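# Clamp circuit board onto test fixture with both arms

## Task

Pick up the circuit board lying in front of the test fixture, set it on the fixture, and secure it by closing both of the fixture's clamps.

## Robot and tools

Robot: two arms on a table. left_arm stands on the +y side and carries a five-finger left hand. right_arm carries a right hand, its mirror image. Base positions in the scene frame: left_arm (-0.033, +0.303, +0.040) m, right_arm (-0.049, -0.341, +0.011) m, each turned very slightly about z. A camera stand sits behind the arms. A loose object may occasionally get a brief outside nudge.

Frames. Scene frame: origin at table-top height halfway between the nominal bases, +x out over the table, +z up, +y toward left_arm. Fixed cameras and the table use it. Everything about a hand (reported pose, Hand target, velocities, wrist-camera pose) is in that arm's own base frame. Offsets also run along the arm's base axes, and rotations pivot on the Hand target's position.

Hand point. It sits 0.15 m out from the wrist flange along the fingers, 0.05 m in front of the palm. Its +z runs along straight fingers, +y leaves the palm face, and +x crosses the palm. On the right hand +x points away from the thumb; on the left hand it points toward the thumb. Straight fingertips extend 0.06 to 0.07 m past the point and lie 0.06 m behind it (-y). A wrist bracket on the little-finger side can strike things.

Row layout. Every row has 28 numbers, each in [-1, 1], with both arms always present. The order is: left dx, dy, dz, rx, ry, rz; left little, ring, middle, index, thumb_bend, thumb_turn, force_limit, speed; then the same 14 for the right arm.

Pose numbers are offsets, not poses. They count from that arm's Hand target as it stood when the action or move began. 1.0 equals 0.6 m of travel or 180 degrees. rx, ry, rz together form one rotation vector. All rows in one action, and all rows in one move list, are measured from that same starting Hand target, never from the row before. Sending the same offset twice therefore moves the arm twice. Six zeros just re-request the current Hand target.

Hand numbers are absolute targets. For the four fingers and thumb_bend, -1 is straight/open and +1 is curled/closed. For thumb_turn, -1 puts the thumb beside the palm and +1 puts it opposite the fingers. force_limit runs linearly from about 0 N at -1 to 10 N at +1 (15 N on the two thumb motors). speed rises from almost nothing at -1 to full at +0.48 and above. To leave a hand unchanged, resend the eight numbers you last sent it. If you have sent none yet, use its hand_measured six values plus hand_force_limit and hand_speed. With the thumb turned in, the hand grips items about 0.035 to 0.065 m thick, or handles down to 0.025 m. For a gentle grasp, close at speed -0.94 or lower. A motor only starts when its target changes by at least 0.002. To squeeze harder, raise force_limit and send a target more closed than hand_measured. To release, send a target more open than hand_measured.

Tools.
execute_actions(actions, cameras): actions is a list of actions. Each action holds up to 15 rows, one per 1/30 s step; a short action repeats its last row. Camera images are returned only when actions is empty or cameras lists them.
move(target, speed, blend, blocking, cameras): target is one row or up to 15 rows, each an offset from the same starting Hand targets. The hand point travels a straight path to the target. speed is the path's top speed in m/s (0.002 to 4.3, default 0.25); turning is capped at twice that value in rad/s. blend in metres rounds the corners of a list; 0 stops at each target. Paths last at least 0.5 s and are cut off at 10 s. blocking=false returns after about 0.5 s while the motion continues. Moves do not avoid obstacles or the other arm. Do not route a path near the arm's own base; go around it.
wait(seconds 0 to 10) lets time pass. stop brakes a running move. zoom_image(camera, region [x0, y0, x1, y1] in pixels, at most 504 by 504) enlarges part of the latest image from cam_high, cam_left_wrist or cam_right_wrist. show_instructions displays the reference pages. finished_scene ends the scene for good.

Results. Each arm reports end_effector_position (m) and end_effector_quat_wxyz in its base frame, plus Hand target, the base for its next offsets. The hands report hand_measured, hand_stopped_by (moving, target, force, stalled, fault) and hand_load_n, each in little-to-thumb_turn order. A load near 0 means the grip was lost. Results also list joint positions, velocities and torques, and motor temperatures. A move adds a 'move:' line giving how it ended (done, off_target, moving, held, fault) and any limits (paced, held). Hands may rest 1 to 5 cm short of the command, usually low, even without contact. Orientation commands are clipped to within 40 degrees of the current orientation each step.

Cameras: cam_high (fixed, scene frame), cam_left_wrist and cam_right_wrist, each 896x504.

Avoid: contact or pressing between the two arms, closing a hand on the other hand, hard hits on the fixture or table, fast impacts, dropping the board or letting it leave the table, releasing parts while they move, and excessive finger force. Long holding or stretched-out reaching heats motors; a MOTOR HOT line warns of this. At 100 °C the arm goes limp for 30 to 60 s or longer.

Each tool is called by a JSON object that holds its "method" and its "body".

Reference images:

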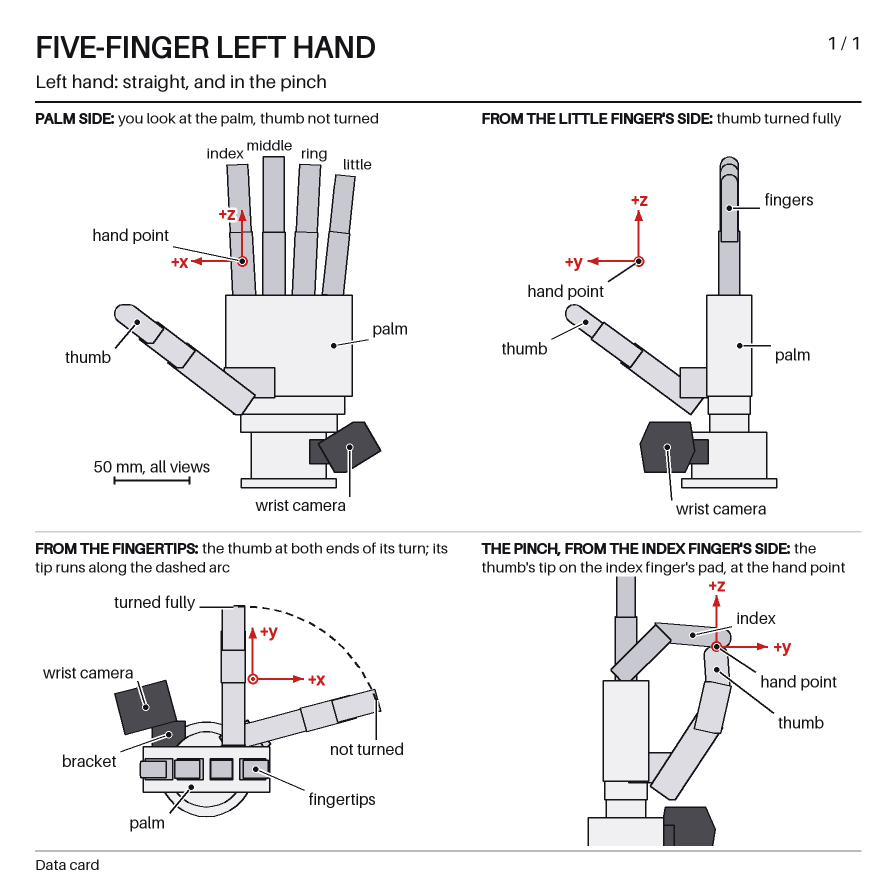

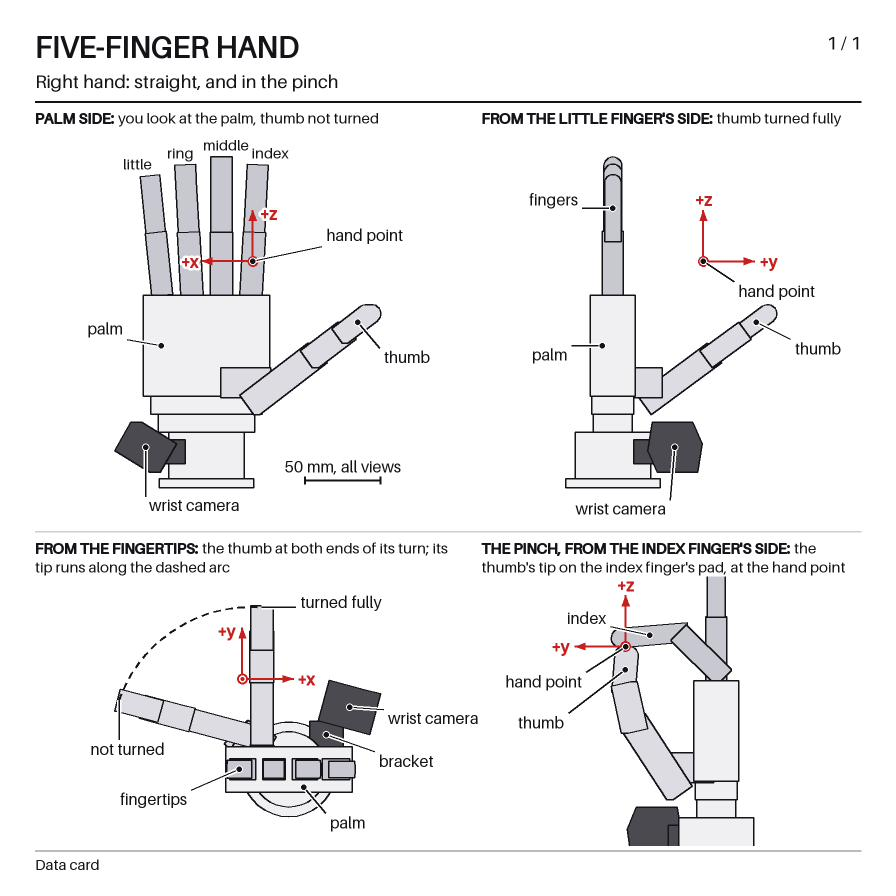

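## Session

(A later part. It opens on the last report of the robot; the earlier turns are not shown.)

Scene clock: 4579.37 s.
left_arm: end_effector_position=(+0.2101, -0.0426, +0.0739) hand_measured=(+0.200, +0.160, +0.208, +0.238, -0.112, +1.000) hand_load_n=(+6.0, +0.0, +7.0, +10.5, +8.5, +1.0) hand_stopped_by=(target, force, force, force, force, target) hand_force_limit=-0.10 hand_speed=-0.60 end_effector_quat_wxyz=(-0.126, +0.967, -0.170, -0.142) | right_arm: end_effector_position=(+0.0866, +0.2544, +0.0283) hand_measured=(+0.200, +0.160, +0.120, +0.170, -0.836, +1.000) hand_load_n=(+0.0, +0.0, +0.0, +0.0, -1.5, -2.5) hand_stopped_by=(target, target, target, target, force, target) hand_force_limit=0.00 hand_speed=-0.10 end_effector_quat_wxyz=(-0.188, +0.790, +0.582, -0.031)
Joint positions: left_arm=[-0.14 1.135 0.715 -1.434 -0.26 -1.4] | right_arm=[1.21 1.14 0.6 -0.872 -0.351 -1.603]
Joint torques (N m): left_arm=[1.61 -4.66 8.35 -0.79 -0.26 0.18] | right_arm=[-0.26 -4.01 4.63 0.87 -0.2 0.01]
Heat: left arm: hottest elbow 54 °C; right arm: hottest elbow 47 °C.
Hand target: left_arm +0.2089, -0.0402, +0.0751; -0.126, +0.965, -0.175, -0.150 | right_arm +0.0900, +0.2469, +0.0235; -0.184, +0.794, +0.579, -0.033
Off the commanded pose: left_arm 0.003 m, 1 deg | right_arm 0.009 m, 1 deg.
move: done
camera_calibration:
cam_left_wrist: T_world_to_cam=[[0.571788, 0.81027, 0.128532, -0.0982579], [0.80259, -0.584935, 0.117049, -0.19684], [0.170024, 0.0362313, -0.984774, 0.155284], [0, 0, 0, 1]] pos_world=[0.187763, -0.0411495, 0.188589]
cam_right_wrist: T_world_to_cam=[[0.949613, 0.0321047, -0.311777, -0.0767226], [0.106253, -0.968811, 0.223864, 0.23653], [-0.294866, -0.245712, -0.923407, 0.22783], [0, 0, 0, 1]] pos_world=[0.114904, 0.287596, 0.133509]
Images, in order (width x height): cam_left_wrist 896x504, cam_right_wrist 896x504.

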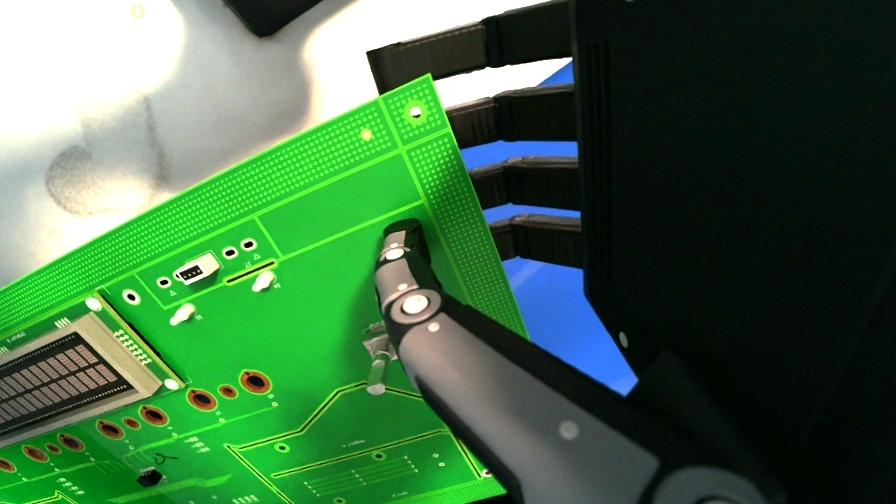

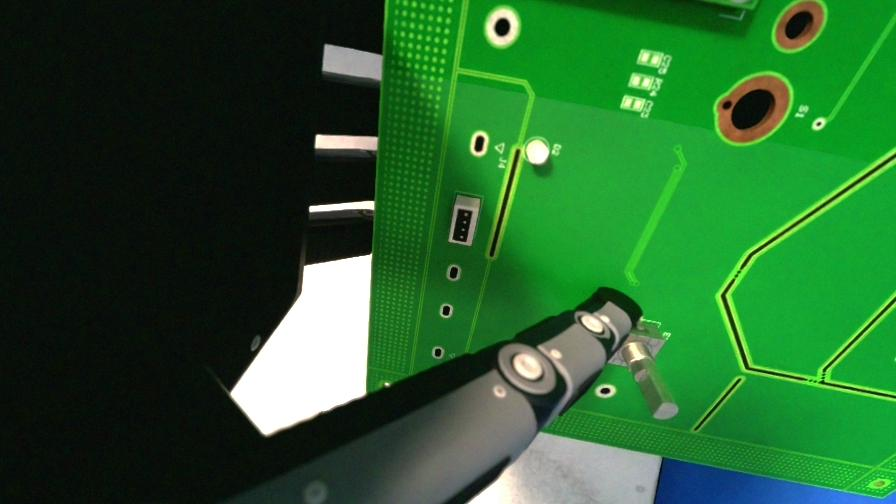

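{"method": "move", "body": {"target": [0, 0, 0, 0, 0, 0, 0.2, 0.6, 0.21, 0.6, 0.35, 1, -0.1, -0.6, -0.012, 0.004, 0.0, -0.0092, -0.0435, 0, 0.2, 0.16, 0.12, 0.17, -1, 1, 0, 0.2], "speed": 0.06, "cameras": ["cam_right_wrist"]}}

Scene clock: 4623.70 s.
left_arm: end_effector_position=(+0.2101, -0.0428, +0.0739) hand_measured=(+0.200, +0.160, +0.208, +0.238, -0.112, +1.000) hand_load_n=(+3.5, +0.0, +6.0, +13.0, +8.0, +1.0) hand_stopped_by=(target, force, force, force, force, target) hand_force_limit=-0.10 hand_speed=-0.60 end_effector_quat_wxyz=(-0.126, +0.967, -0.170, -0.142) | right_arm: end_effector_position=(+0.0839, +0.2475, +0.0225) hand_measured=(+0.200, +0.160, +0.120, +0.170, -1.000, +1.000) hand_load_n=(+0.0, +0.0, +0.0, +0.0, -0.5, +0.0) hand_stopped_by=(target, target, target, target, target, target) hand_force_limit=0.00 hand_speed=0.20 end_effector_quat_wxyz=(-0.127, +0.796, +0.592, +0.006)
Joint positions: left_arm=[-0.14 1.135 0.715 -1.434 -0.259 -1.4] | right_arm=[1.325 1.134 0.576 -0.84 -0.189 -1.508]
Joint torques (N m): left_arm=[1.61 -4.72 8.34 -0.79 -0.3 0.19] | right_arm=[1.85 -4.72 5.19 1.33 -0.11 0.19]
Heat: left arm: hottest elbow 54 °C; right arm: hottest elbow 44 °C.
Hand target: left_arm +0.2089, -0.0402, +0.0751; -0.126, +0.965, -0.175, -0.150 | right_arm +0.0829, +0.2493, +0.0234; -0.132, +0.797, +0.590, +0.013
Off the commanded pose: left_arm 0.003 m, 1 deg | right_arm 0.002 m, 1 deg.
move: done
camera_calibration:
cam_right_wrist: T_world_to_cam=[[0.982848, 0.0159489, -0.183726, -0.0773273], [0.0693209, -0.955142, 0.28792, 0.229737], [-0.170893, -0.295718, -0.939865, 0.22238], [0, 0, 0, 1]] pos_world=[0.0980785, 0.286426, 0.128654]
Images, in order (width x height): cam_right_wrist 896x504.

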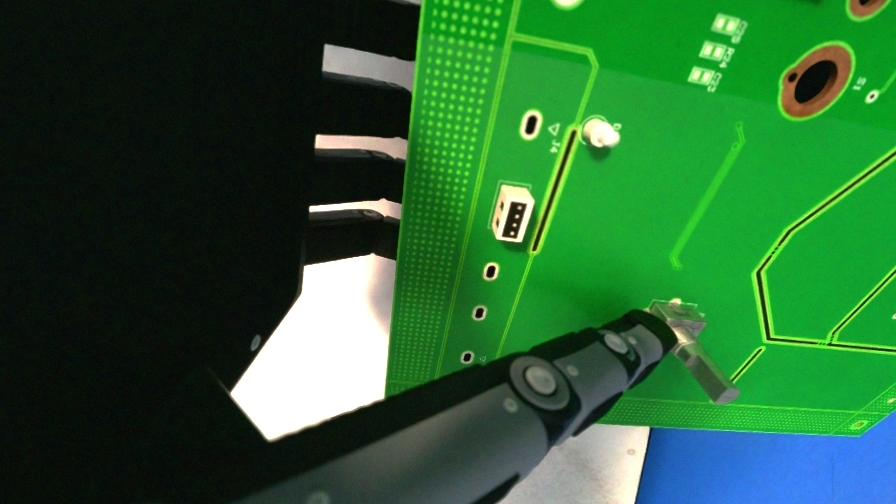

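{"method": "move", "body": {"target": [[0, 0, 0, 0, 0, 0, 0.2, 0.6, 0.21, 0.6, 0.35, 1, -0.1, -0.6, -0.0105, -0.0185, 0.0035, 0, 0, 0, 0.2, 0.16, 0.12, 0.17, -1, 1, 0, 0.2],[0, 0, 0, 0, 0, 0, 0.2, 0.6, 0.21, 0.6, 0.35, 1, -0.1, -0.6, 0.037, -0.0273, -0.0075, 0, 0, 0, 0.2, 0.16, 0.12, 0.17, -1, 1, 0, 0.2]], "speed": 0.05, "cameras": ["cam_right_wrist"]}}

Scene clock: 4644.50 s.
left_arm: end_effector_position=(+0.2102, -0.0426, +0.0739) hand_measured=(+0.200, +0.160, +0.208, +0.238, -0.112, +1.000) hand_load_n=(+3.0, +0.0, +5.5, +13.0, +8.0, +2.0) hand_stopped_by=(target, force, force, force, force, target) hand_force_limit=-0.10 hand_speed=-0.60 end_effector_quat_wxyz=(-0.126, +0.967, -0.169, -0.142) | right_arm: end_effector_position=(+0.1033, +0.2360, +0.0220) hand_measured=(+0.200, +0.160, +0.120, +0.170, -1.000, +1.000) hand_load_n=(+0.0, +0.0, +0.0, +0.0, +0.0, +0.5) hand_stopped_by=(target, target, target, target, target, target) hand_force_limit=0.00 hand_speed=0.20 end_effector_quat_wxyz=(-0.136, +0.798, +0.587, +0.015)
Joint positions: left_arm=[-0.14 1.135 0.715 -1.434 -0.26 -1.401] | right_arm=[1.236 1.1 0.55 -0.84 -0.207 -1.585]
Joint torques (N m): left_arm=[1.61 -4.72 8.34 -0.8 -0.28 0.19] | right_arm=[0.67 -2.9 5.27 0.9 -0.14 -0.03]
Heat: left arm: hottest elbow 54 °C; right arm: hottest elbow 43 °C.
Hand target: left_arm +0.2089, -0.0401, +0.0751; -0.126, +0.965, -0.175, -0.150 | right_arm +0.1051, +0.2329, +0.0190; -0.132, +0.797, +0.590, +0.013
Off the commanded pose: left_arm 0.003 m, 1 deg | right_arm 0.005 m, 1 deg.
move: done
camera_calibration:
cam_right_wrist: T_world_to_cam=[[0.983588, 0.00954717, -0.180175, -0.0949768], [0.0578243, -0.962607, 0.26466, 0.221014], [-0.170911, -0.270735, -0.947361, 0.216116], [0, 0, 0, 1]] pos_world=[0.117575, 0.272166, 0.129134]
Images, in order (width x height): cam_right_wrist 896x504.

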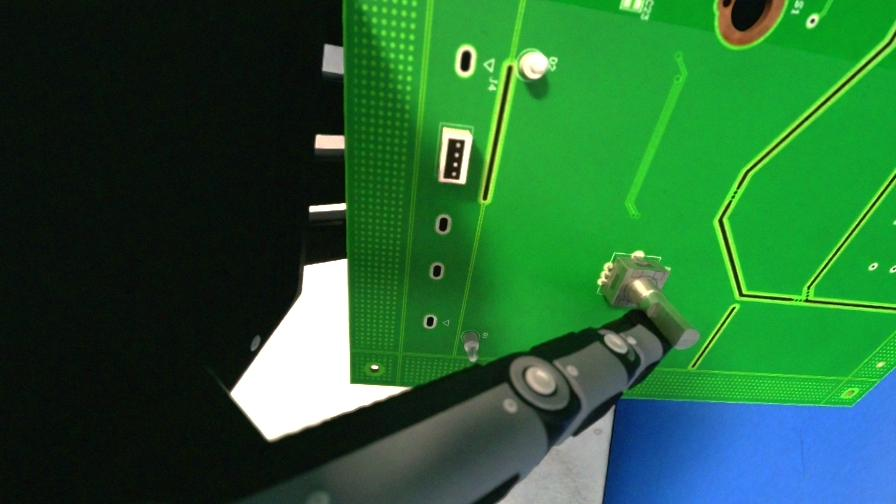

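{"method": "move", "body": {"target": [[0, 0, 0, 0, 0, 0, 0.2, 0.6, 0.21, 0.6, 0.35, 1, -0.1, -0.6, 0.018, -0.0033, -0.0033, 0, 0, 0, 0.2, 0.16, 0.12, 0.17, -1, 1, 0, 0.2],[0, 0, 0, 0, 0, 0, 0.2, 0.6, 0.21, 0.6, 0.35, 1, -0.1, -0.6, 0.0215, -0.0067, 0.02, 0, 0, 0, 0.2, 0.16, 0.12, 0.17, -1, 1, 0, 0.2]], "speed": 0.05, "cameras": ["cam_right_wrist"]}}

Scene clock: 4652.83 s.
left_arm: end_effector_position=(+0.2104, -0.0427, +0.0739) hand_measured=(+0.200, +0.160, +0.208, +0.238, -0.112, +1.000) hand_load_n=(+2.0, +0.0, +4.5, +14.0, +7.5, +2.0) hand_stopped_by=(target, force, force, force, force, target) hand_force_limit=-0.10 hand_speed=-0.60 end_effector_quat_wxyz=(-0.126, +0.967, -0.168, -0.142) | right_arm: end_effector_position=(+0.1101, +0.2245, +0.0223) hand_measured=(+0.200, +0.160, +0.120, +0.170, -1.000, +1.000) hand_load_n=(+0.0, +0.0, +0.0, +0.0, +0.0, +0.0) hand_stopped_by=(target, target, target, target, target, target) hand_force_limit=0.00 hand_speed=0.20 end_effector_quat_wxyz=(-0.130, +0.794, +0.594, +0.003)
Joint positions: left_arm=[-0.14 1.135 0.715 -1.434 -0.259 -1.404] | right_arm=[1.191 1.095 0.55 -0.883 -0.22 -1.649]
Joint torques (N m): left_arm=[1.61 -4.66 8.34 -0.8 -0.28 0.23] | right_arm=[-0.21 -3.9 7.01 0.46 0.01 0.07]
Heat: left arm: hottest elbow 54 °C; right arm: hottest elbow 43 °C.
Hand target: left_arm +0.2089, -0.0402, +0.0751; -0.125, +0.965, -0.175, -0.150 | right_arm +0.1180, +0.2290, +0.0310; -0.132, +0.797, +0.590, +0.013
Off the commanded pose: left_arm 0.003 m, 1 deg | right_arm 0.013 m, 1 deg.
move: off_target (right_arm)
camera_calibration:
cam_right_wrist: T_world_to_cam=[[0.981138, 0.0238901, -0.191826, -0.104186], [0.079117, -0.955041, 0.285721, 0.204931], [-0.176376, -0.295508, -0.938918, 0.220357], [0, 0, 0, 1]] pos_world=[0.124873, 0.263324, 0.128358]
Images, in order (width x height): cam_right_wrist 896x504.

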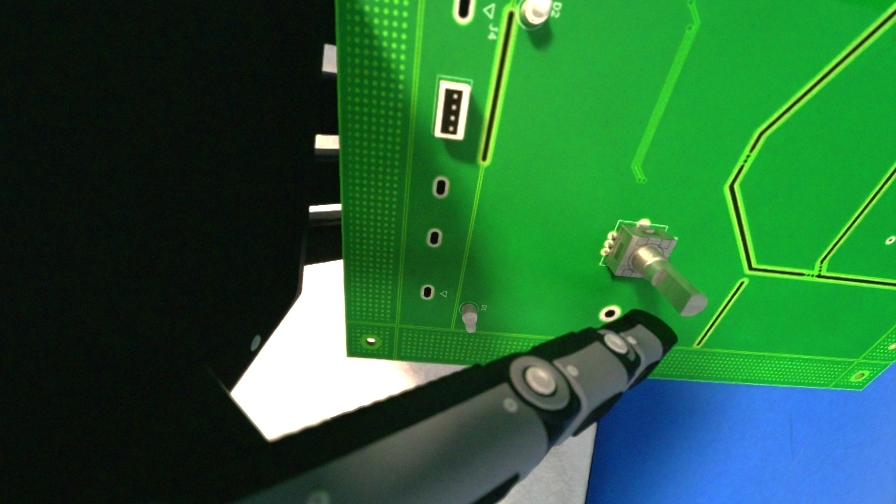

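{"method": "move", "body": {"target": [[0, 0, 0, 0, 0, 0, 0.2, 0.6, 0.21, 0.6, 0.35, 1, -0.1, -0.6, 0.004, 0.003, 0.022, 0, 0, 0, 0.2, 0.16, 0.12, 0.17, -1, 1, 0, 0.2]], "speed": 0.04, "cameras": ["cam_right_wrist"]}}

Scene clock: 4660.10 s.
left_arm: end_effector_position=(+0.2104, -0.0427, +0.0739) hand_measured=(+0.200, +0.160, +0.208, +0.238, -0.112, +1.000) hand_load_n=(+3.5, +0.0, +5.0, +13.5, +7.5, +1.5) hand_stopped_by=(target, force, force, force, force, target) hand_force_limit=-0.10 hand_speed=-0.60 end_effector_quat_wxyz=(-0.126, +0.967, -0.168, -0.142) | right_arm: end_effector_position=(+0.1095, +0.2122, +0.0253) hand_measured=(+0.200, +0.160, +0.120, +0.170, -1.000, +1.000) hand_load_n=(+0.0, +0.0, +0.0, +0.0, +0.0, +0.0) hand_stopped_by=(target, target, target, target, target, target) hand_force_limit=0.00 hand_speed=0.20 end_effector_quat_wxyz=(-0.121, +0.800, +0.588, -0.009)
Joint positions: left_arm=[-0.14 1.135 0.715 -1.434 -0.259 -1.404] | right_arm=[1.177 1.08 0.55 -0.929 -0.216 -1.65]
Joint torques (N m): left_arm=[1.61 -4.72 8.35 -0.8 -0.28 0.22] | right_arm=[0.5 -3.84 9.07 0.4 -0.15 0.01]
Heat: left arm: hottest elbow 54 °C; right arm: hottest elbow 44 °C.
Hand target: left_arm +0.2089, -0.0402, +0.0751; -0.125, +0.965, -0.175, -0.150 | right_arm +0.1203, +0.2308, +0.0442; -0.132, +0.797, +0.590, +0.013
Off the commanded pose: left_arm 0.003 m, 1 deg | right_arm 0.029 m, 3 deg.
move: off_target (right_arm)
camera_calibration:
cam_right_wrist: T_world_to_cam=[[0.979647, 0.00399974, -0.200688, -0.0981982], [0.0681569, -0.94703, 0.31383, 0.191136], [-0.188802, -0.321121, -0.928027, 0.226048], [0, 0, 0, 1]] pos_world=[0.125851, 0.253993, 0.130087]
Images, in order (width x height): cam_right_wrist 896x504.

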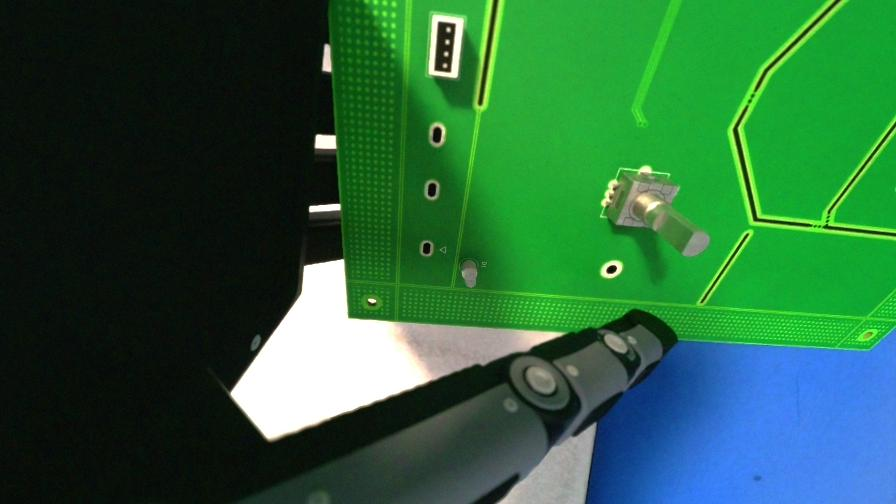

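{"method": "move", "body": {"target": [[0, 0, 0, 0, 0, 0, 0.2, 0.6, 0.21, 0.6, 0.35, 1, -0.1, -0.6, 0.0012, 0.0337, -0.002, 0, 0, 0, 0.2, 0.16, 0.12, 0.17, -1, 1, 0, 0.2]], "speed": 0.04, "cameras": ["cam_right_wrist"]}}

Scene clock: 4673.07 s.
left_arm: end_effector_position=(+0.2104, -0.0427, +0.0739) hand_measured=(+0.200, +0.160, +0.208, +0.238, -0.112, +1.000) hand_load_n=(+3.5, +0.5, +5.0, +13.0, +7.5, +2.0) hand_stopped_by=(target, force, force, force, force, target) hand_force_limit=-0.10 hand_speed=-0.60 end_effector_quat_wxyz=(-0.126, +0.967, -0.168, -0.142) | right_arm: end_effector_position=(+0.1127, +0.2259, +0.0273) hand_measured=(+0.200, +0.160, +0.120, +0.170, -1.000, +1.000) hand_load_n=(+0.0, +0.0, +0.0, +0.0, +0.0, +0.0) hand_stopped_by=(target, target, target, target, target, target) hand_force_limit=0.00 hand_speed=0.20 end_effector_quat_wxyz=(-0.119, +0.799, +0.590, -0.011)
Joint positions: left_arm=[-0.14 1.135 0.715 -1.434 -0.259 -1.404] | right_arm=[1.188 1.126 0.587 -0.924 -0.214 -1.644]
Joint torques (N m): left_arm=[1.61 -4.66 8.34 -0.79 -0.28 0.23] | right_arm=[1.96 -3.31 9.2 1.18 -0.12 0.18]
Heat: left arm: hottest elbow 54 °C; right arm: hottest elbow 48 °C.
Hand target: left_arm +0.2089, -0.0402, +0.0751; -0.125, +0.965, -0.175, -0.150 | right_arm +0.1211, +0.2511, +0.0430; -0.132, +0.797, +0.590, +0.013
Off the commanded pose: left_arm 0.003 m, 1 deg | right_arm 0.031 m, 3 deg.
move: off_target (right_arm)
camera_calibration:
cam_right_wrist: T_world_to_cam=[[0.979589, 0.00825673, -0.200843, -0.101853], [0.0732475, -0.945122, 0.318401, 0.202229], [-0.187192, -0.326614, -0.926435, 0.233948], [0, 0, 0, 1]] pos_world=[0.128755, 0.268383, 0.131891]
Images, in order (width x height): cam_right_wrist 896x504.

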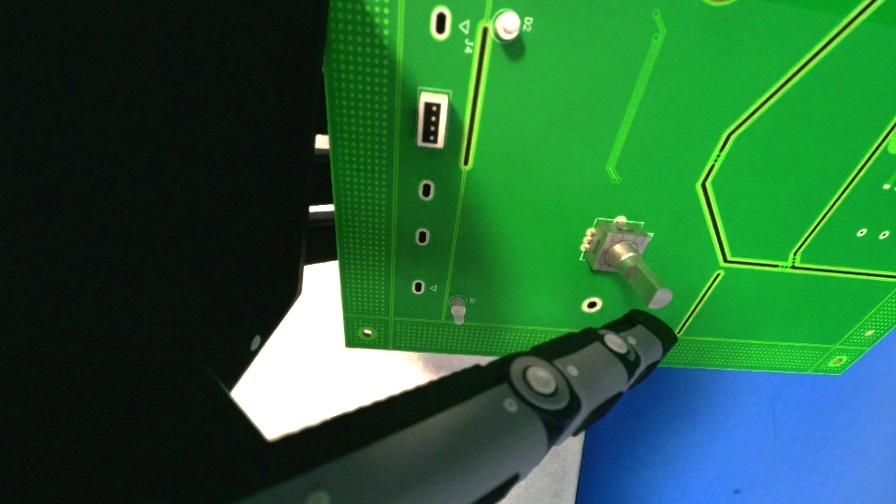

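{"method": "move", "body": {"target": [[0, 0, 0, 0, 0, 0, 0.2, 0.6, 0.21, 0.6, 0.35, 1, -0.1, -0.6, 0.0, 0.003, 0.018, 0, 0, 0, 0.2, 0.16, 0.12, 0.17, -1, 1, 0, 0.2]], "speed": 0.04, "cameras": ["cam_right_wrist"]}}

Scene clock: 4679.17 s.
left_arm: end_effector_position=(+0.2104, -0.0425, +0.0739) hand_measured=(+0.200, +0.160, +0.208, +0.238, -0.112, +1.000) hand_load_n=(+2.5, +0.0, +5.0, +14.0, +7.5, +2.0) hand_stopped_by=(target, force, force, force, force, target) hand_force_limit=-0.10 hand_speed=-0.60 end_effector_quat_wxyz=(-0.127, +0.967, -0.168, -0.142) | right_arm: end_effector_position=(+0.1137, +0.2306, +0.0333) hand_measured=(+0.200, +0.160, +0.120, +0.170, -1.000, +1.000) hand_load_n=(+0.0, +0.0, +0.0, +0.0, +0.0, +0.5) hand_stopped_by=(target, target, target, target, target, target) hand_force_limit=0.00 hand_speed=0.20 end_effector_quat_wxyz=(-0.120, +0.799, +0.589, -0.009)
Joint positions: left_arm=[-0.14 1.135 0.715 -1.434 -0.26 -1.404] | right_arm=[1.19 1.126 0.605 -0.936 -0.214 -1.64]
Joint torques (N m): left_arm=[1.67 -4.72 8.32 -0.79 -0.25 0.22] | right_arm=[1.96 -4.25 9.58 0.47 -0.11 0.17]
Heat: left arm: hottest elbow 54 °C; right arm: hottest elbow 47 °C.
Hand target: left_arm +0.2089, -0.0402, +0.0751; -0.125, +0.965, -0.175, -0.150 | right_arm +0.1210, +0.2529, +0.0538; -0.132, +0.797, +0.590, +0.013
Off the commanded pose: left_arm 0.003 m, 1 deg | right_arm 0.031 m, 3 deg.
move: off_target (right_arm)
camera_calibration:
cam_right_wrist: T_world_to_cam=[[0.979839, 0.00730954, -0.199657, -0.101581], [0.0711542, -0.946573, 0.314543, 0.205296], [-0.18669, -0.322408, -0.928009, 0.24013], [0, 0, 0, 1]] pos_world=[0.129755, 0.27249, 0.137987]
Images, in order (width x height): cam_right_wrist 896x504.

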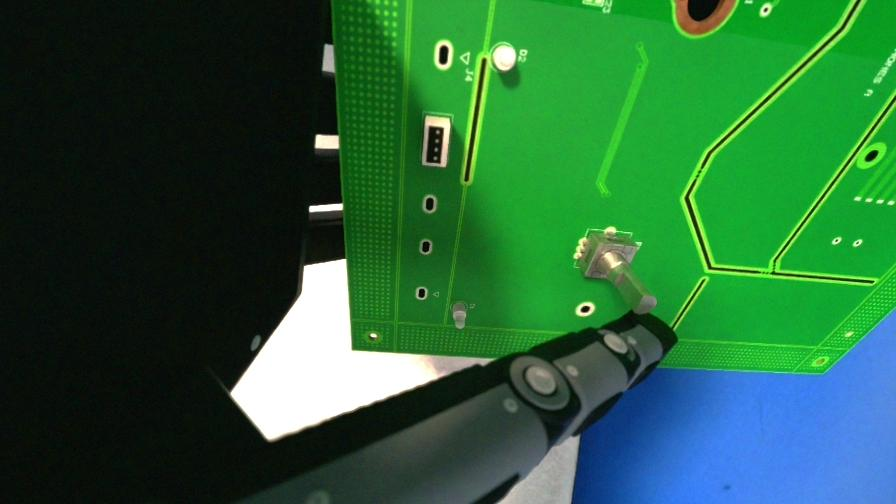

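{"method": "move", "body": {"target": [[0, 0, 0, 0, 0, 0, 0.2, 0.6, 0.21, 0.6, 0.35, 1, -0.1, -0.6, 0.01, 0.0168, 0.017, 0, 0, 0, 0.2, 0.16, 0.12, 0.17, -1, 1, 0, 0.2]], "speed": 0.04, "cameras": ["cam_right_wrist"]}}

Scene clock: 4687.80 s.
left_arm: end_effector_position=(+0.2105, -0.0417, +0.0738) hand_measured=(+0.200, +0.160, +0.208, +0.238, -0.112, +1.000) hand_load_n=(+0.0, +0.0, +2.0, +17.0, +9.0, +2.5) hand_stopped_by=(target, force, force, force, force, target) hand_force_limit=-0.10 hand_speed=-0.60 end_effector_quat_wxyz=(-0.128, +0.967, -0.168, -0.142) | right_arm: end_effector_position=(+0.1173, +0.2397, +0.0440) hand_measured=(+0.200, +0.160, +0.120, +0.170, -1.000, +1.000) hand_load_n=(+0.5, +0.0, +0.0, +0.0, +0.0, +0.0) hand_stopped_by=(target, target, target, target, target, target) hand_force_limit=0.00 hand_speed=0.20 end_effector_quat_wxyz=(-0.121, +0.799, +0.589, -0.008)
Joint positions: left_arm=[-0.14 1.135 0.715 -1.434 -0.264 -1.404] | right_arm=[1.19 1.137 0.645 -0.964 -0.214 -1.639]
Joint torques (N m): left_arm=[1.61 -4.72 8.32 -0.79 -0.11 0.23] | right_arm=[1.38 -3.9 9.96 0.54 -0.12 0.11]
Heat: left arm: hottest elbow 54 °C; right arm: hottest elbow 47 °C.
Hand target: left_arm +0.2089, -0.0402, +0.0751; -0.125, +0.965, -0.175, -0.150 | right_arm +0.1271, +0.2629, +0.0640; -0.132, +0.797, +0.590, +0.013
Off the commanded pose: left_arm 0.003 m, 1 deg | right_arm 0.032 m, 3 deg.
move: off_target (right_arm)
camera_calibration:
cam_right_wrist: T_world_to_cam=[[0.979912, 0.00712213, -0.199302, -0.103048], [0.0706689, -0.946915, 0.31362, 0.210588], [-0.186489, -0.321404, -0.928397, 0.253414], [0, 0, 0, 1]] pos_world=[0.133355, 0.281591, 0.148686]
Images, in order (width x height): cam_right_wrist 896x504.

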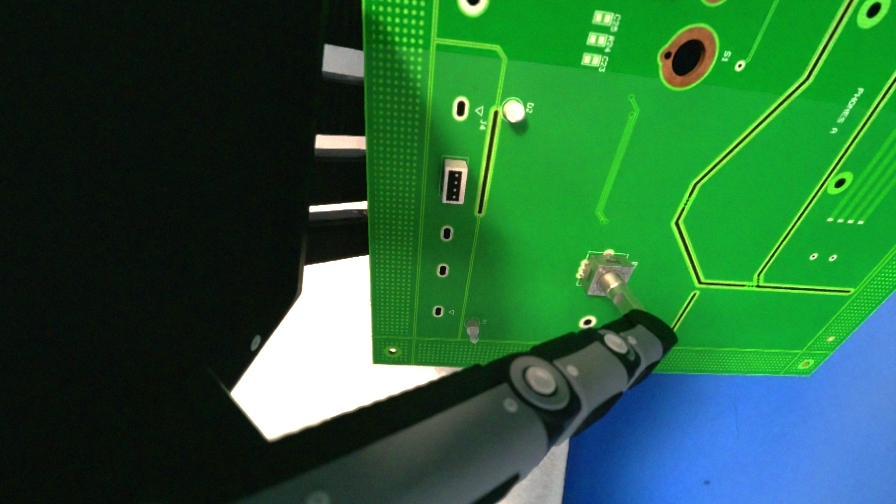

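{"method": "move", "body": {"target": [[0, 0, 0, 0, 0, 0, 0.2, 0.6, 0.21, 0.6, 0.35, 1, -0.1, -0.6, 0.0, 0.0, -0.01, 0, 0, 0, 0.2, 0.16, 0.12, 0.17, -1, 1, 0, 0.2],[0, 0, 0, 0, 0, 0, 0.2, 0.6, 0.21, 0.6, 0.35, 1, -0.1, -0.6, 0.026, -0.006, -0.015, 0, 0, 0, 0.2, 0.16, 0.12, 0.17, -1, 1, 0, 0.2]], "speed": 0.04, "cameras": ["cam_right_wrist"]}}

Scene clock: 4702.97 s.
left_arm: end_effector_position=(+0.2104, -0.0422, +0.0738) hand_measured=(+0.200, +0.160, +0.208, +0.238, -0.112, +1.000) hand_load_n=(+1.5, +0.0, +3.0, +15.0, +9.5, +2.5) hand_stopped_by=(target, force, force, force, force, target) hand_force_limit=-0.10 hand_speed=-0.60 end_effector_quat_wxyz=(-0.127, +0.967, -0.168, -0.142) | right_arm: end_effector_position=(+0.1266, +0.2359, +0.0387) hand_measured=(+0.200, +0.160, +0.120, +0.170, -1.000, +1.000) hand_load_n=(+0.0, +0.0, +0.0, +0.0, +0.5, +0.5) hand_stopped_by=(target, target, target, target, target, target) hand_force_limit=0.00 hand_speed=0.20 end_effector_quat_wxyz=(-0.119, +0.798, +0.590, -0.014)
Joint positions: left_arm=[-0.14 1.135 0.715 -1.434 -0.262 -1.404] | right_arm=[1.152 1.158 0.645 -0.964 -0.221 -1.682]
Joint torques (N m): left_arm=[1.61 -4.78 8.34 -0.8 -0.21 0.23] | right_arm=[-0.09 -3.9 9.37 1.16 -0.18 0.01]
Motor temperatures (°C): left_arm=[22 20 54 20 22 22] | right_arm=[21 26 50 24 22 23]
Heat: left arm: hottest elbow 54 °C; right arm: hottest elbow 50 °C.
Hand target: left_arm +0.2089, -0.0402, +0.0751; -0.126, +0.965, -0.175, -0.150 | right_arm +0.1426, +0.2593, +0.0549; -0.132, +0.797, +0.590, +0.013
Off the commanded pose: left_arm 0.003 m, 1 deg | right_arm 0.033 m, 4 deg.
move: off_target (right_arm)
camera_calibration:
cam_right_wrist: T_world_to_cam=[[0.978563, 0.00907856, -0.205746, -0.113192], [0.0765724, -0.943446, 0.322561, 0.206017], [-0.191182, -0.331401, -0.923917, 0.251906], [0, 0, 0, 1]] pos_world=[0.14315, 0.278875, 0.142999]
Images, in order (width x height): cam_right_wrist 896x504.

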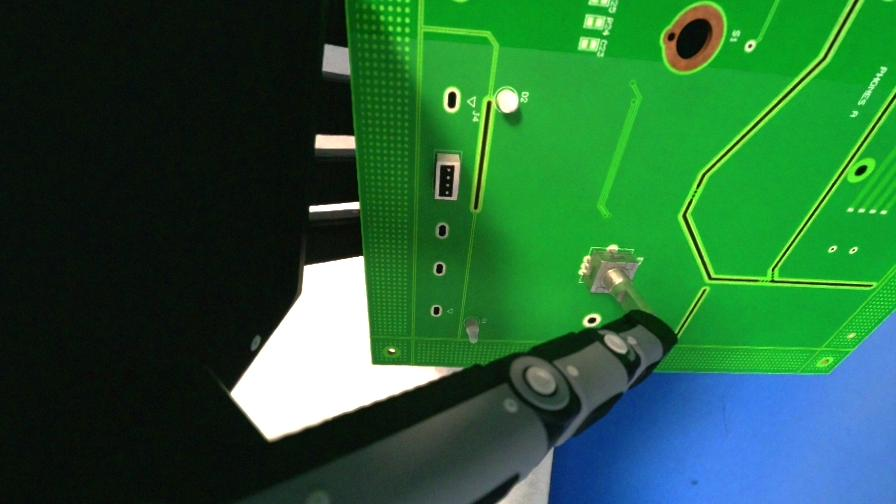

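{"method": "execute_actions", "body": {"actions": [[[0,0,0,0,0,0,0.2,0.6,0.21,0.6,0.35,1,-0.1,-0.6,0,0,0,0,0,0,0.2,0.16,0.12,0.17,-1,-1,0,-0.1]]]}}

{"method": "wait", "body": {"seconds": 1.0, "cameras": ["cam_right_wrist"]}}

Scene clock: 4714.27 s.
left_arm: end_effector_position=(+0.2104, -0.0422, +0.0738) hand_measured=(+0.200, +0.160, +0.208, +0.238, -0.112, +1.000) hand_load_n=(+1.5, +0.0, +3.0, +15.5, +10.0, +2.5) hand_stopped_by=(target, force, force, force, force, target) hand_force_limit=-0.10 hand_speed=-0.60 end_effector_quat_wxyz=(-0.127, +0.967, -0.168, -0.142) | right_arm: end_effector_position=(+0.1270, +0.2360, +0.0387) hand_measured=(+0.200, +0.160, +0.120, +0.170, -1.000, -1.000) hand_load_n=(+0.5, +0.0, +0.0, +0.0, +0.0, +0.0) hand_stopped_by=(target, target, target, target, target, target) hand_force_limit=0.00 hand_speed=-0.10 end_effector_quat_wxyz=(-0.119, +0.797, +0.592, -0.014)
Joint positions: left_arm=[-0.14 1.135 0.715 -1.434 -0.262 -1.404] | right_arm=[1.151 1.158 0.645 -0.964 -0.221 -1.687]
Joint torques (N m): left_arm=[1.61 -4.66 8.34 -0.8 -0.21 0.23] | right_arm=[-0.03 -3.9 9.36 1.14 -0.2 0.05]
Heat: left arm: hottest elbow 54 °C; right arm: hottest elbow 51 °C.
Hand target: left_arm +0.2089, -0.0402, +0.0751; -0.126, +0.965, -0.175, -0.150 | right_arm +0.1426, +0.2593, +0.0549; -0.132, +0.797, +0.590, +0.013
Off the commanded pose: left_arm 0.003 m, 1 deg | right_arm 0.032 m, 3 deg.

Scene clock: 4715.27 s.
left_arm: end_effector_position=(+0.2104, -0.0422, +0.0738) hand_measured=(+0.200, +0.160, +0.208, +0.238, -0.112, +1.000) hand_load_n=(+1.5, +0.0, +3.5, +15.5, +9.5, +2.5) hand_stopped_by=(target, force, force, force, force, target) hand_force_limit=-0.10 hand_speed=-0.60 end_effector_quat_wxyz=(-0.127, +0.967, -0.168, -0.142) | right_arm: end_effector_position=(+0.1270, +0.2360, +0.0387) hand_measured=(+0.200, +0.160, +0.120, +0.170, -1.000, -1.000) hand_load_n=(+0.0, +0.0, +0.5, +0.0, +0.0, +0.0) hand_stopped_by=(target, target, target, target, target, target) hand_force_limit=0.00 hand_speed=-0.10 end_effector_quat_wxyz=(-0.119, +0.797, +0.592, -0.014)
Joint positions: left_arm=[-0.14 1.135 0.715 -1.434 -0.262 -1.404] | right_arm=[1.151 1.158 0.645 -0.964 -0.221 -1.687]
Joint torques (N m): left_arm=[1.61 -4.66 8.35 -0.79 -0.21 0.22] | right_arm=[-0.03 -3.9 9.36 1.14 -0.2 0.05]
Heat: left arm: hottest elbow 54 °C; right arm: hottest elbow 51 °C.
Hand target: left_arm +0.2089, -0.0402, +0.0751; -0.126, +0.965, -0.175, -0.150 | right_arm +0.1426, +0.2593, +0.0549; -0.132, +0.797, +0.590, +0.013
Off the commanded pose: left_arm 0.003 m, 1 deg | right_arm 0.032 m, 3 deg.
wait: 1.00 s; at rest by 0.17 s
camera_calibration:
cam_right_wrist: T_world_to_cam=[[0.978696, 0.0131583, -0.204891, -0.114574], [0.0800585, -0.943408, 0.321825, 0.205697], [-0.189062, -0.331373, -0.924364, 0.25171], [0, 0, 0, 1]] pos_world=[0.143254, 0.278974, 0.142997]
Images, in order (width x height): cam_right_wrist 896x504.

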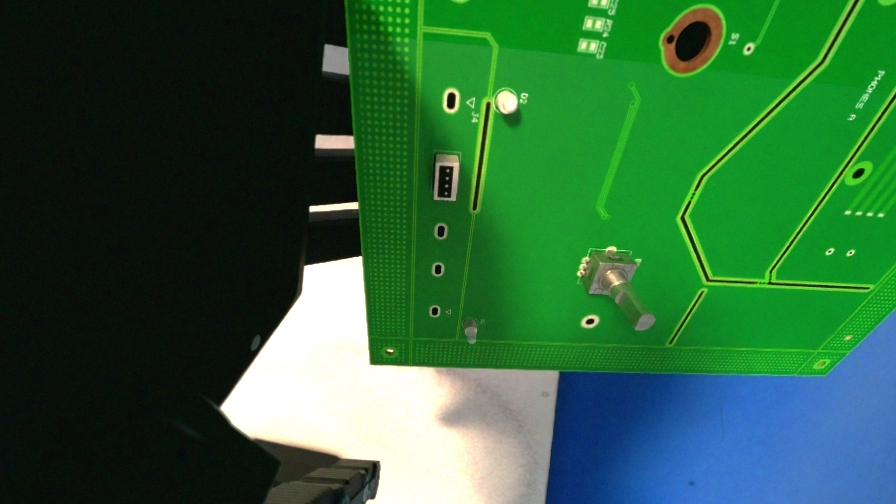

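{"method": "execute_actions", "body": {"actions": [[[0,0,0,0,0,0,0.2,0.6,0.21,0.6,0.35,1,-0.1,-0.6,0,0,0,0,0,0,0.2,0.16,0.12,0.17,-0.6,-1,0,0]],[[0,0,0,0,0,0,0.2,0.6,0.21,0.6,0.35,1,-0.1,-0.6,0,0,0,0,0,0,0.2,0.16,0.12,0.17,-0.6,1,-0.3,-0.2]]], "cameras": ["cam_right_wrist"]}}

Scene clock: 4742.40 s.
left_arm: end_effector_position=(+0.2104, -0.0422, +0.0738) hand_measured=(+0.200, +0.160, +0.208, +0.238, -0.112, +1.000) hand_load_n=(+1.5, +0.0, +3.0, +15.0, +9.5, +2.5) hand_stopped_by=(target, force, force, force, force, target) hand_force_limit=-0.10 hand_speed=-0.60 end_effector_quat_wxyz=(-0.127, +0.967, -0.168, -0.142) | right_arm: end_effector_position=(+0.1270, +0.2361, +0.0387) hand_measured=(+0.200, +0.160, +0.120, +0.170, -0.600, +1.000) hand_load_n=(+0.5, +0.0, +0.0, +0.0, +0.0, +0.0) hand_stopped_by=(target, target, target, target, target, target) hand_force_limit=-0.30 hand_speed=-0.20 end_effector_quat_wxyz=(-0.119, +0.797, +0.592, -0.014)
Joint positions: left_arm=[-0.14 1.135 0.715 -1.434 -0.262 -1.404] | right_arm=[1.151 1.158 0.645 -0.964 -0.221 -1.688]
Joint torques (N m): left_arm=[1.61 -4.72 8.32 -0.8 -0.21 0.23] | right_arm=[-0.03 -3.9 9.36 1.16 -0.19 0.05]
Heat: left arm: hottest elbow 54 °C; right arm: hottest elbow 53 °C.
Hand target: left_arm +0.2089, -0.0402, +0.0751; -0.126, +0.965, -0.175, -0.150 | right_arm +0.1426, +0.2593, +0.0550; -0.132, +0.797, +0.590, +0.013
Off the commanded pose: left_arm 0.003 m, 1 deg | right_arm 0.032 m, 3 deg.
camera_calibration:
cam_right_wrist: T_world_to_cam=[[0.9787, 0.0136118, -0.204842, -0.114709], [0.0804641, -0.943398, 0.321755, 0.205646], [-0.188868, -0.331384, -0.924399, 0.25169], [0, 0, 0, 1]] pos_world=[0.143255, 0.278974, 0.142997]
Images, in order (width x height): cam_right_wrist 896x504.

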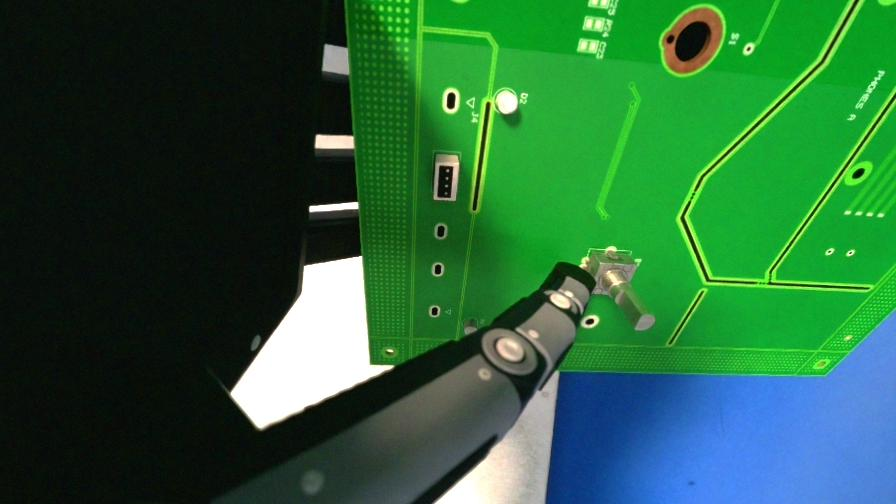

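Thumb swung in cleanly. Now close it and then the fingers.

{"method": "execute_actions", "body": {"actions": [[[0,0,0,0,0,0,0.2,0.6,0.21,0.6,0.35,1,-0.1,-0.6,0,0,0,0,0,0,0.2,0.16,0.12,0.17,0.35,1,-0.3,-0.3]]]}}

{"method": "wait", "body": {"seconds": 1.5, "cameras": ["cam_right_wrist"]}}

Scene clock: 4746.57 s.
left_arm: end_effector_position=(+0.2104, -0.0423, +0.0738) hand_measured=(+0.200, +0.160, +0.208, +0.238, -0.112, +1.000) hand_load_n=(+1.5, +0.0, +3.0, +15.0, +9.5, +3.0) hand_stopped_by=(target, force, force, force, force, target) hand_force_limit=-0.10 hand_speed=-0.60 end_effector_quat_wxyz=(-0.127, +0.967, -0.168, -0.142) | right_arm: end_effector_position=(+0.1273, +0.2362, +0.0387) hand_measured=(+0.200, +0.160, +0.120, +0.170, -0.342, +1.000) hand_load_n=(+1.0, +0.0, +0.0, +0.5, +5.0, +2.0) hand_stopped_by=(target, target, target, target, force, target) hand_force_limit=-0.30 hand_speed=-0.30 end_effector_quat_wxyz=(-0.119, +0.796, +0.593, -0.014)
Joint positions: left_arm=[-0.14 1.135 0.715 -1.434 -0.261 -1.404] | right_arm=[1.151 1.158 0.645 -0.964 -0.221 -1.691]
Joint torques (N m): left_arm=[1.61 -4.66 8.34 -0.96 -0.21 0.23] | right_arm=[-0.03 -3.9 9.37 1.18 -0.19 0.08]
Heat: left arm: hottest elbow 54 °C; right arm: hottest elbow 53 °C.
Hand target: left_arm +0.2089, -0.0402, +0.0751; -0.125, +0.965, -0.175, -0.150 | right_arm +0.1427, +0.2592, +0.0550; -0.132, +0.797, +0.590, +0.013
Off the commanded pose: left_arm 0.003 m, 1 deg | right_arm 0.032 m, 3 deg.

Scene clock: 4748.07 s.
left_arm: end_effector_position=(+0.2104, -0.0423, +0.0738) hand_measured=(+0.200, +0.160, +0.208, +0.238, -0.112, +1.000) hand_load_n=(+1.5, +0.0, +3.5, +15.0, +9.5, +2.5) hand_stopped_by=(target, force, force, force, force, target) hand_force_limit=-0.10 hand_speed=-0.60 end_effector_quat_wxyz=(-0.127, +0.967, -0.168, -0.142) | right_arm: end_effector_position=(+0.1273, +0.2362, +0.0387) hand_measured=(+0.200, +0.160, +0.120, +0.170, -0.342, +1.000) hand_load_n=(+1.0, +0.0, +0.0, +0.0, +4.5, +2.0) hand_stopped_by=(target, target, target, target, force, target) hand_force_limit=-0.30 hand_speed=-0.30 end_effector_quat_wxyz=(-0.119, +0.796, +0.593, -0.014)
Joint positions: left_arm=[-0.14 1.135 0.715 -1.434 -0.261 -1.404] | right_arm=[1.151 1.158 0.645 -0.964 -0.221 -1.691]
Joint torques (N m): left_arm=[1.55 -4.66 8.34 -0.85 -0.2 0.25] | right_arm=[-0.03 -3.84 9.36 1.16 -0.19 0.08]
Heat: left arm: hottest elbow 54 °C; right arm: hottest elbow 53 °C.
Hand target: left_arm +0.2089, -0.0402, +0.0751; -0.125, +0.965, -0.175, -0.150 | right_arm +0.1427, +0.2592, +0.0550; -0.132, +0.797, +0.590, +0.013
Off the commanded pose: left_arm 0.003 m, 1 deg | right_arm 0.032 m, 3 deg.
wait: 1.50 s; at rest by 0.17 s
camera_calibration:
cam_right_wrist: T_world_to_cam=[[0.978789, 0.0161943, -0.204231, -0.115612], [0.0826516, -0.94336, 0.32131, 0.205439], [-0.18746, -0.331375, -0.924689, 0.251671], [0, 0, 0, 1]] pos_world=[0.143358, 0.279073, 0.143096]
Images, in order (width x height): cam_right_wrist 896x504.

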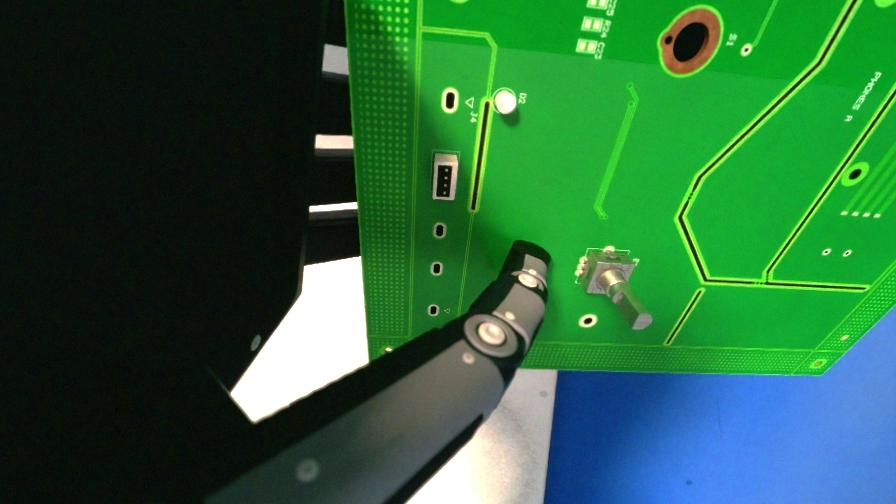

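{"method": "execute_actions", "body": {"actions": [[[0,0,0,0,0,0,0.2,0.6,0.21,0.6,0.35,1,-0.1,-0.6,0,0,0,0,0,0,0.2,0.16,0.12,0.17,-0.6,1,-0.3,-0.2]]]}}

{"method": "move", "body": {"target": [0, 0, 0, 0, 0, 0, 0.2, 0.6, 0.21, 0.6, 0.35, 1, -0.1, -0.6, 0.002, 0.0, 0.015, 0, 0, 0, 0.2, 0.16, 0.12, 0.17, -0.6, 1, -0.3, -0.2], "speed": 0.04, "cameras": ["cam_right_wrist"]}}

Scene clock: 4753.30 s.
left_arm: end_effector_position=(+0.2104, -0.0423, +0.0738) hand_measured=(+0.200, +0.160, +0.208, +0.238, -0.112, +1.000) hand_load_n=(+1.5, +0.0, +3.5, +15.5, +10.0, +2.5) hand_stopped_by=(target, force, force, force, force, target) hand_force_limit=-0.10 hand_speed=-0.60 end_effector_quat_wxyz=(-0.127, +0.967, -0.168, -0.142) | right_arm: end_effector_position=(+0.1272, +0.2362, +0.0387) hand_measured=(+0.200, +0.160, +0.120, +0.170, -0.600, +1.000) hand_load_n=(+0.0, +0.0, +0.0, +0.0, +0.0, +0.0) hand_stopped_by=(target, target, target, target, target, target) hand_force_limit=-0.30 hand_speed=-0.20 end_effector_quat_wxyz=(-0.119, +0.796, +0.593, -0.014)
Joint positions: left_arm=[-0.14 1.135 0.715 -1.434 -0.261 -1.404] | right_arm=[1.15 1.158 0.645 -0.964 -0.221 -1.691]
Joint torques (N m): left_arm=[1.61 -4.66 8.34 -0.8 -0.21 0.23] | right_arm=[-0.03 -3.9 9.36 1.14 -0.17 0.08]
Heat: left arm: hottest elbow 54 °C; right arm: hottest elbow 53 °C.
Hand target: left_arm +0.2089, -0.0402, +0.0751; -0.125, +0.965, -0.175, -0.150 | right_arm +0.1427, +0.2592, +0.0550; -0.132, +0.797, +0.590, +0.013
Off the commanded pose: left_arm 0.003 m, 1 deg | right_arm 0.032 m, 3 deg.

Scene clock: 4754.03 s.
left_arm: end_effector_position=(+0.2104, -0.0422, +0.0738) hand_measured=(+0.200, +0.160, +0.208, +0.238, -0.112, +1.000) hand_load_n=(+0.0, +0.0, +2.0, +17.0, +10.0, +3.0) hand_stopped_by=(target, force, force, force, force, target) hand_force_limit=-0.10 hand_speed=-0.60 end_effector_quat_wxyz=(-0.127, +0.967, -0.168, -0.142) | right_arm: end_effector_position=(+0.1283, +0.2360, +0.0411) hand_measured=(+0.200, +0.160, +0.120, +0.170, -0.600, +1.000) hand_load_n=(+0.5, +0.0, +0.0, +0.0, +0.0, +0.0) hand_stopped_by=(target, target, target, target, target, target) hand_force_limit=-0.30 hand_speed=-0.20 end_effector_quat_wxyz=(-0.118, +0.797, +0.591, -0.015)
Joint positions: left_arm=[-0.14 1.135 0.715 -1.434 -0.262 -1.404] | right_arm=[1.146 1.158 0.652 -0.974 -0.221 -1.691]
Joint torques (N m): left_arm=[1.61 -4.72 8.34 -0.8 -0.21 0.23] | right_arm=[0.03 -4.78 10.06 0.51 -0.18 0.05]
Heat: left arm: hottest elbow 54 °C; right arm: hottest elbow 53 °C.
Hand target: left_arm +0.2089, -0.0401, +0.0751; -0.126, +0.965, -0.175, -0.150 | right_arm +0.1439, +0.2593, +0.0640; -0.132, +0.797, +0.590, +0.013
Off the commanded pose: left_arm 0.003 m, 1 deg | right_arm 0.036 m, 4 deg.
move: off_target (right_arm)
camera_calibration:
cam_right_wrist: T_world_to_cam=[[0.978411, 0.0115932, -0.206344, -0.114881], [0.0794775, -0.942751, 0.323888, 0.204624], [-0.190776, -0.333295, -0.92332, 0.25482], [0, 0, 0, 1]] pos_world=[0.144751, 0.279172, 0.1453]
Images, in order (width x height): cam_right_wrist 896x504.

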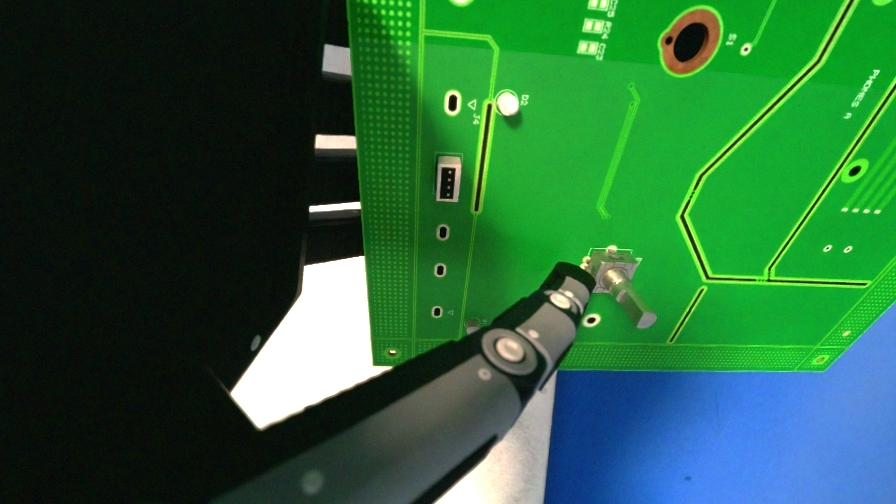

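{"method": "move", "body": {"target": [0, 0, 0, 0, 0, 0, 0.2, 0.6, 0.21, 0.6, 0.35, 1, -0.1, -0.6, 0.002, 0.0, 0.015, 0, 0, 0, 0.2, 0.16, 0.12, 0.17, -0.6, 1, -0.3, -0.2], "speed": 0.04, "cameras": ["cam_right_wrist"]}}

Scene clock: 4758.70 s.
left_arm: end_effector_position=(+0.2104, -0.0422, +0.0738) hand_measured=(+0.200, +0.160, +0.208, +0.238, -0.112, +1.000) hand_load_n=(+0.0, +0.5, +1.5, +17.5, +10.5, +3.0) hand_stopped_by=(target, force, force, force, force, target) hand_force_limit=-0.10 hand_speed=-0.60 end_effector_quat_wxyz=(-0.127, +0.967, -0.168, -0.142) | right_arm: end_effector_position=(+0.1292, +0.2359, +0.0472) hand_measured=(+0.200, +0.160, +0.120, +0.170, -0.600, +1.000) hand_load_n=(+0.5, +0.0, +0.0, +0.0, +0.0, +0.0) hand_stopped_by=(target, target, target, target, target, target) hand_force_limit=-0.30 hand_speed=-0.20 end_effector_quat_wxyz=(-0.116, +0.799, +0.590, -0.019)
Joint positions: left_arm=[-0.14 1.135 0.715 -1.434 -0.262 -1.404] | right_arm=[1.143 1.158 0.67 -1.003 -0.221 -1.691]
Joint torques (N m): left_arm=[1.61 -4.66 8.35 -0.8 -0.21 0.22] | right_arm=[0.03 -5.77 10.09 0.47 -0.2 0.01]
Heat: left arm: hottest elbow 54 °C; right arm: hottest elbow 54 °C.
Hand target: left_arm +0.2089, -0.0401, +0.0751; -0.126, +0.965, -0.175, -0.150 | right_arm +0.1450, +0.2592, +0.0729; -0.132, +0.797, +0.590, +0.013
Off the commanded pose: left_arm 0.003 m, 1 deg | right_arm 0.038 m, 4 deg.
move: off_target (right_arm)
camera_calibration:
cam_right_wrist: T_world_to_cam=[[0.977522, 0.00652441, -0.210734, -0.113099], [0.0779836, -0.939823, 0.332642, 0.201535], [-0.195882, -0.341599, -0.919206, 0.262927], [0, 0, 0, 1]] pos_world=[0.146343, 0.279961, 0.150811]
Images, in order (width x height): cam_right_wrist 896x504.

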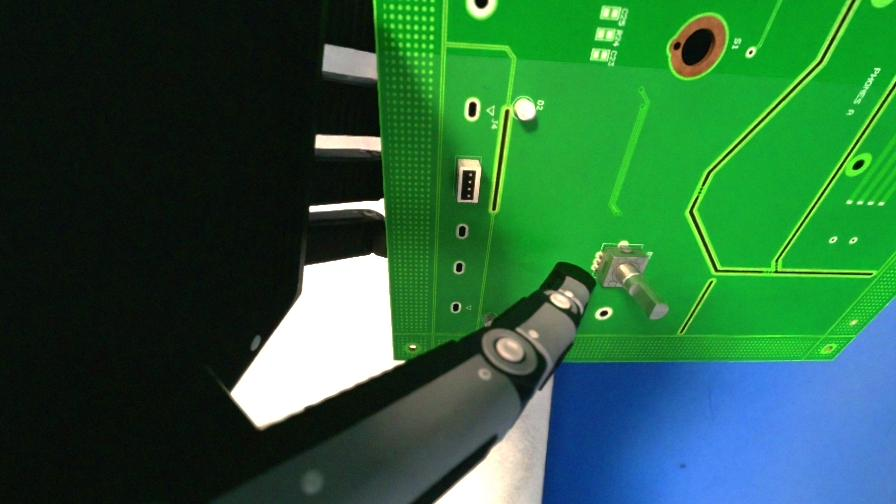

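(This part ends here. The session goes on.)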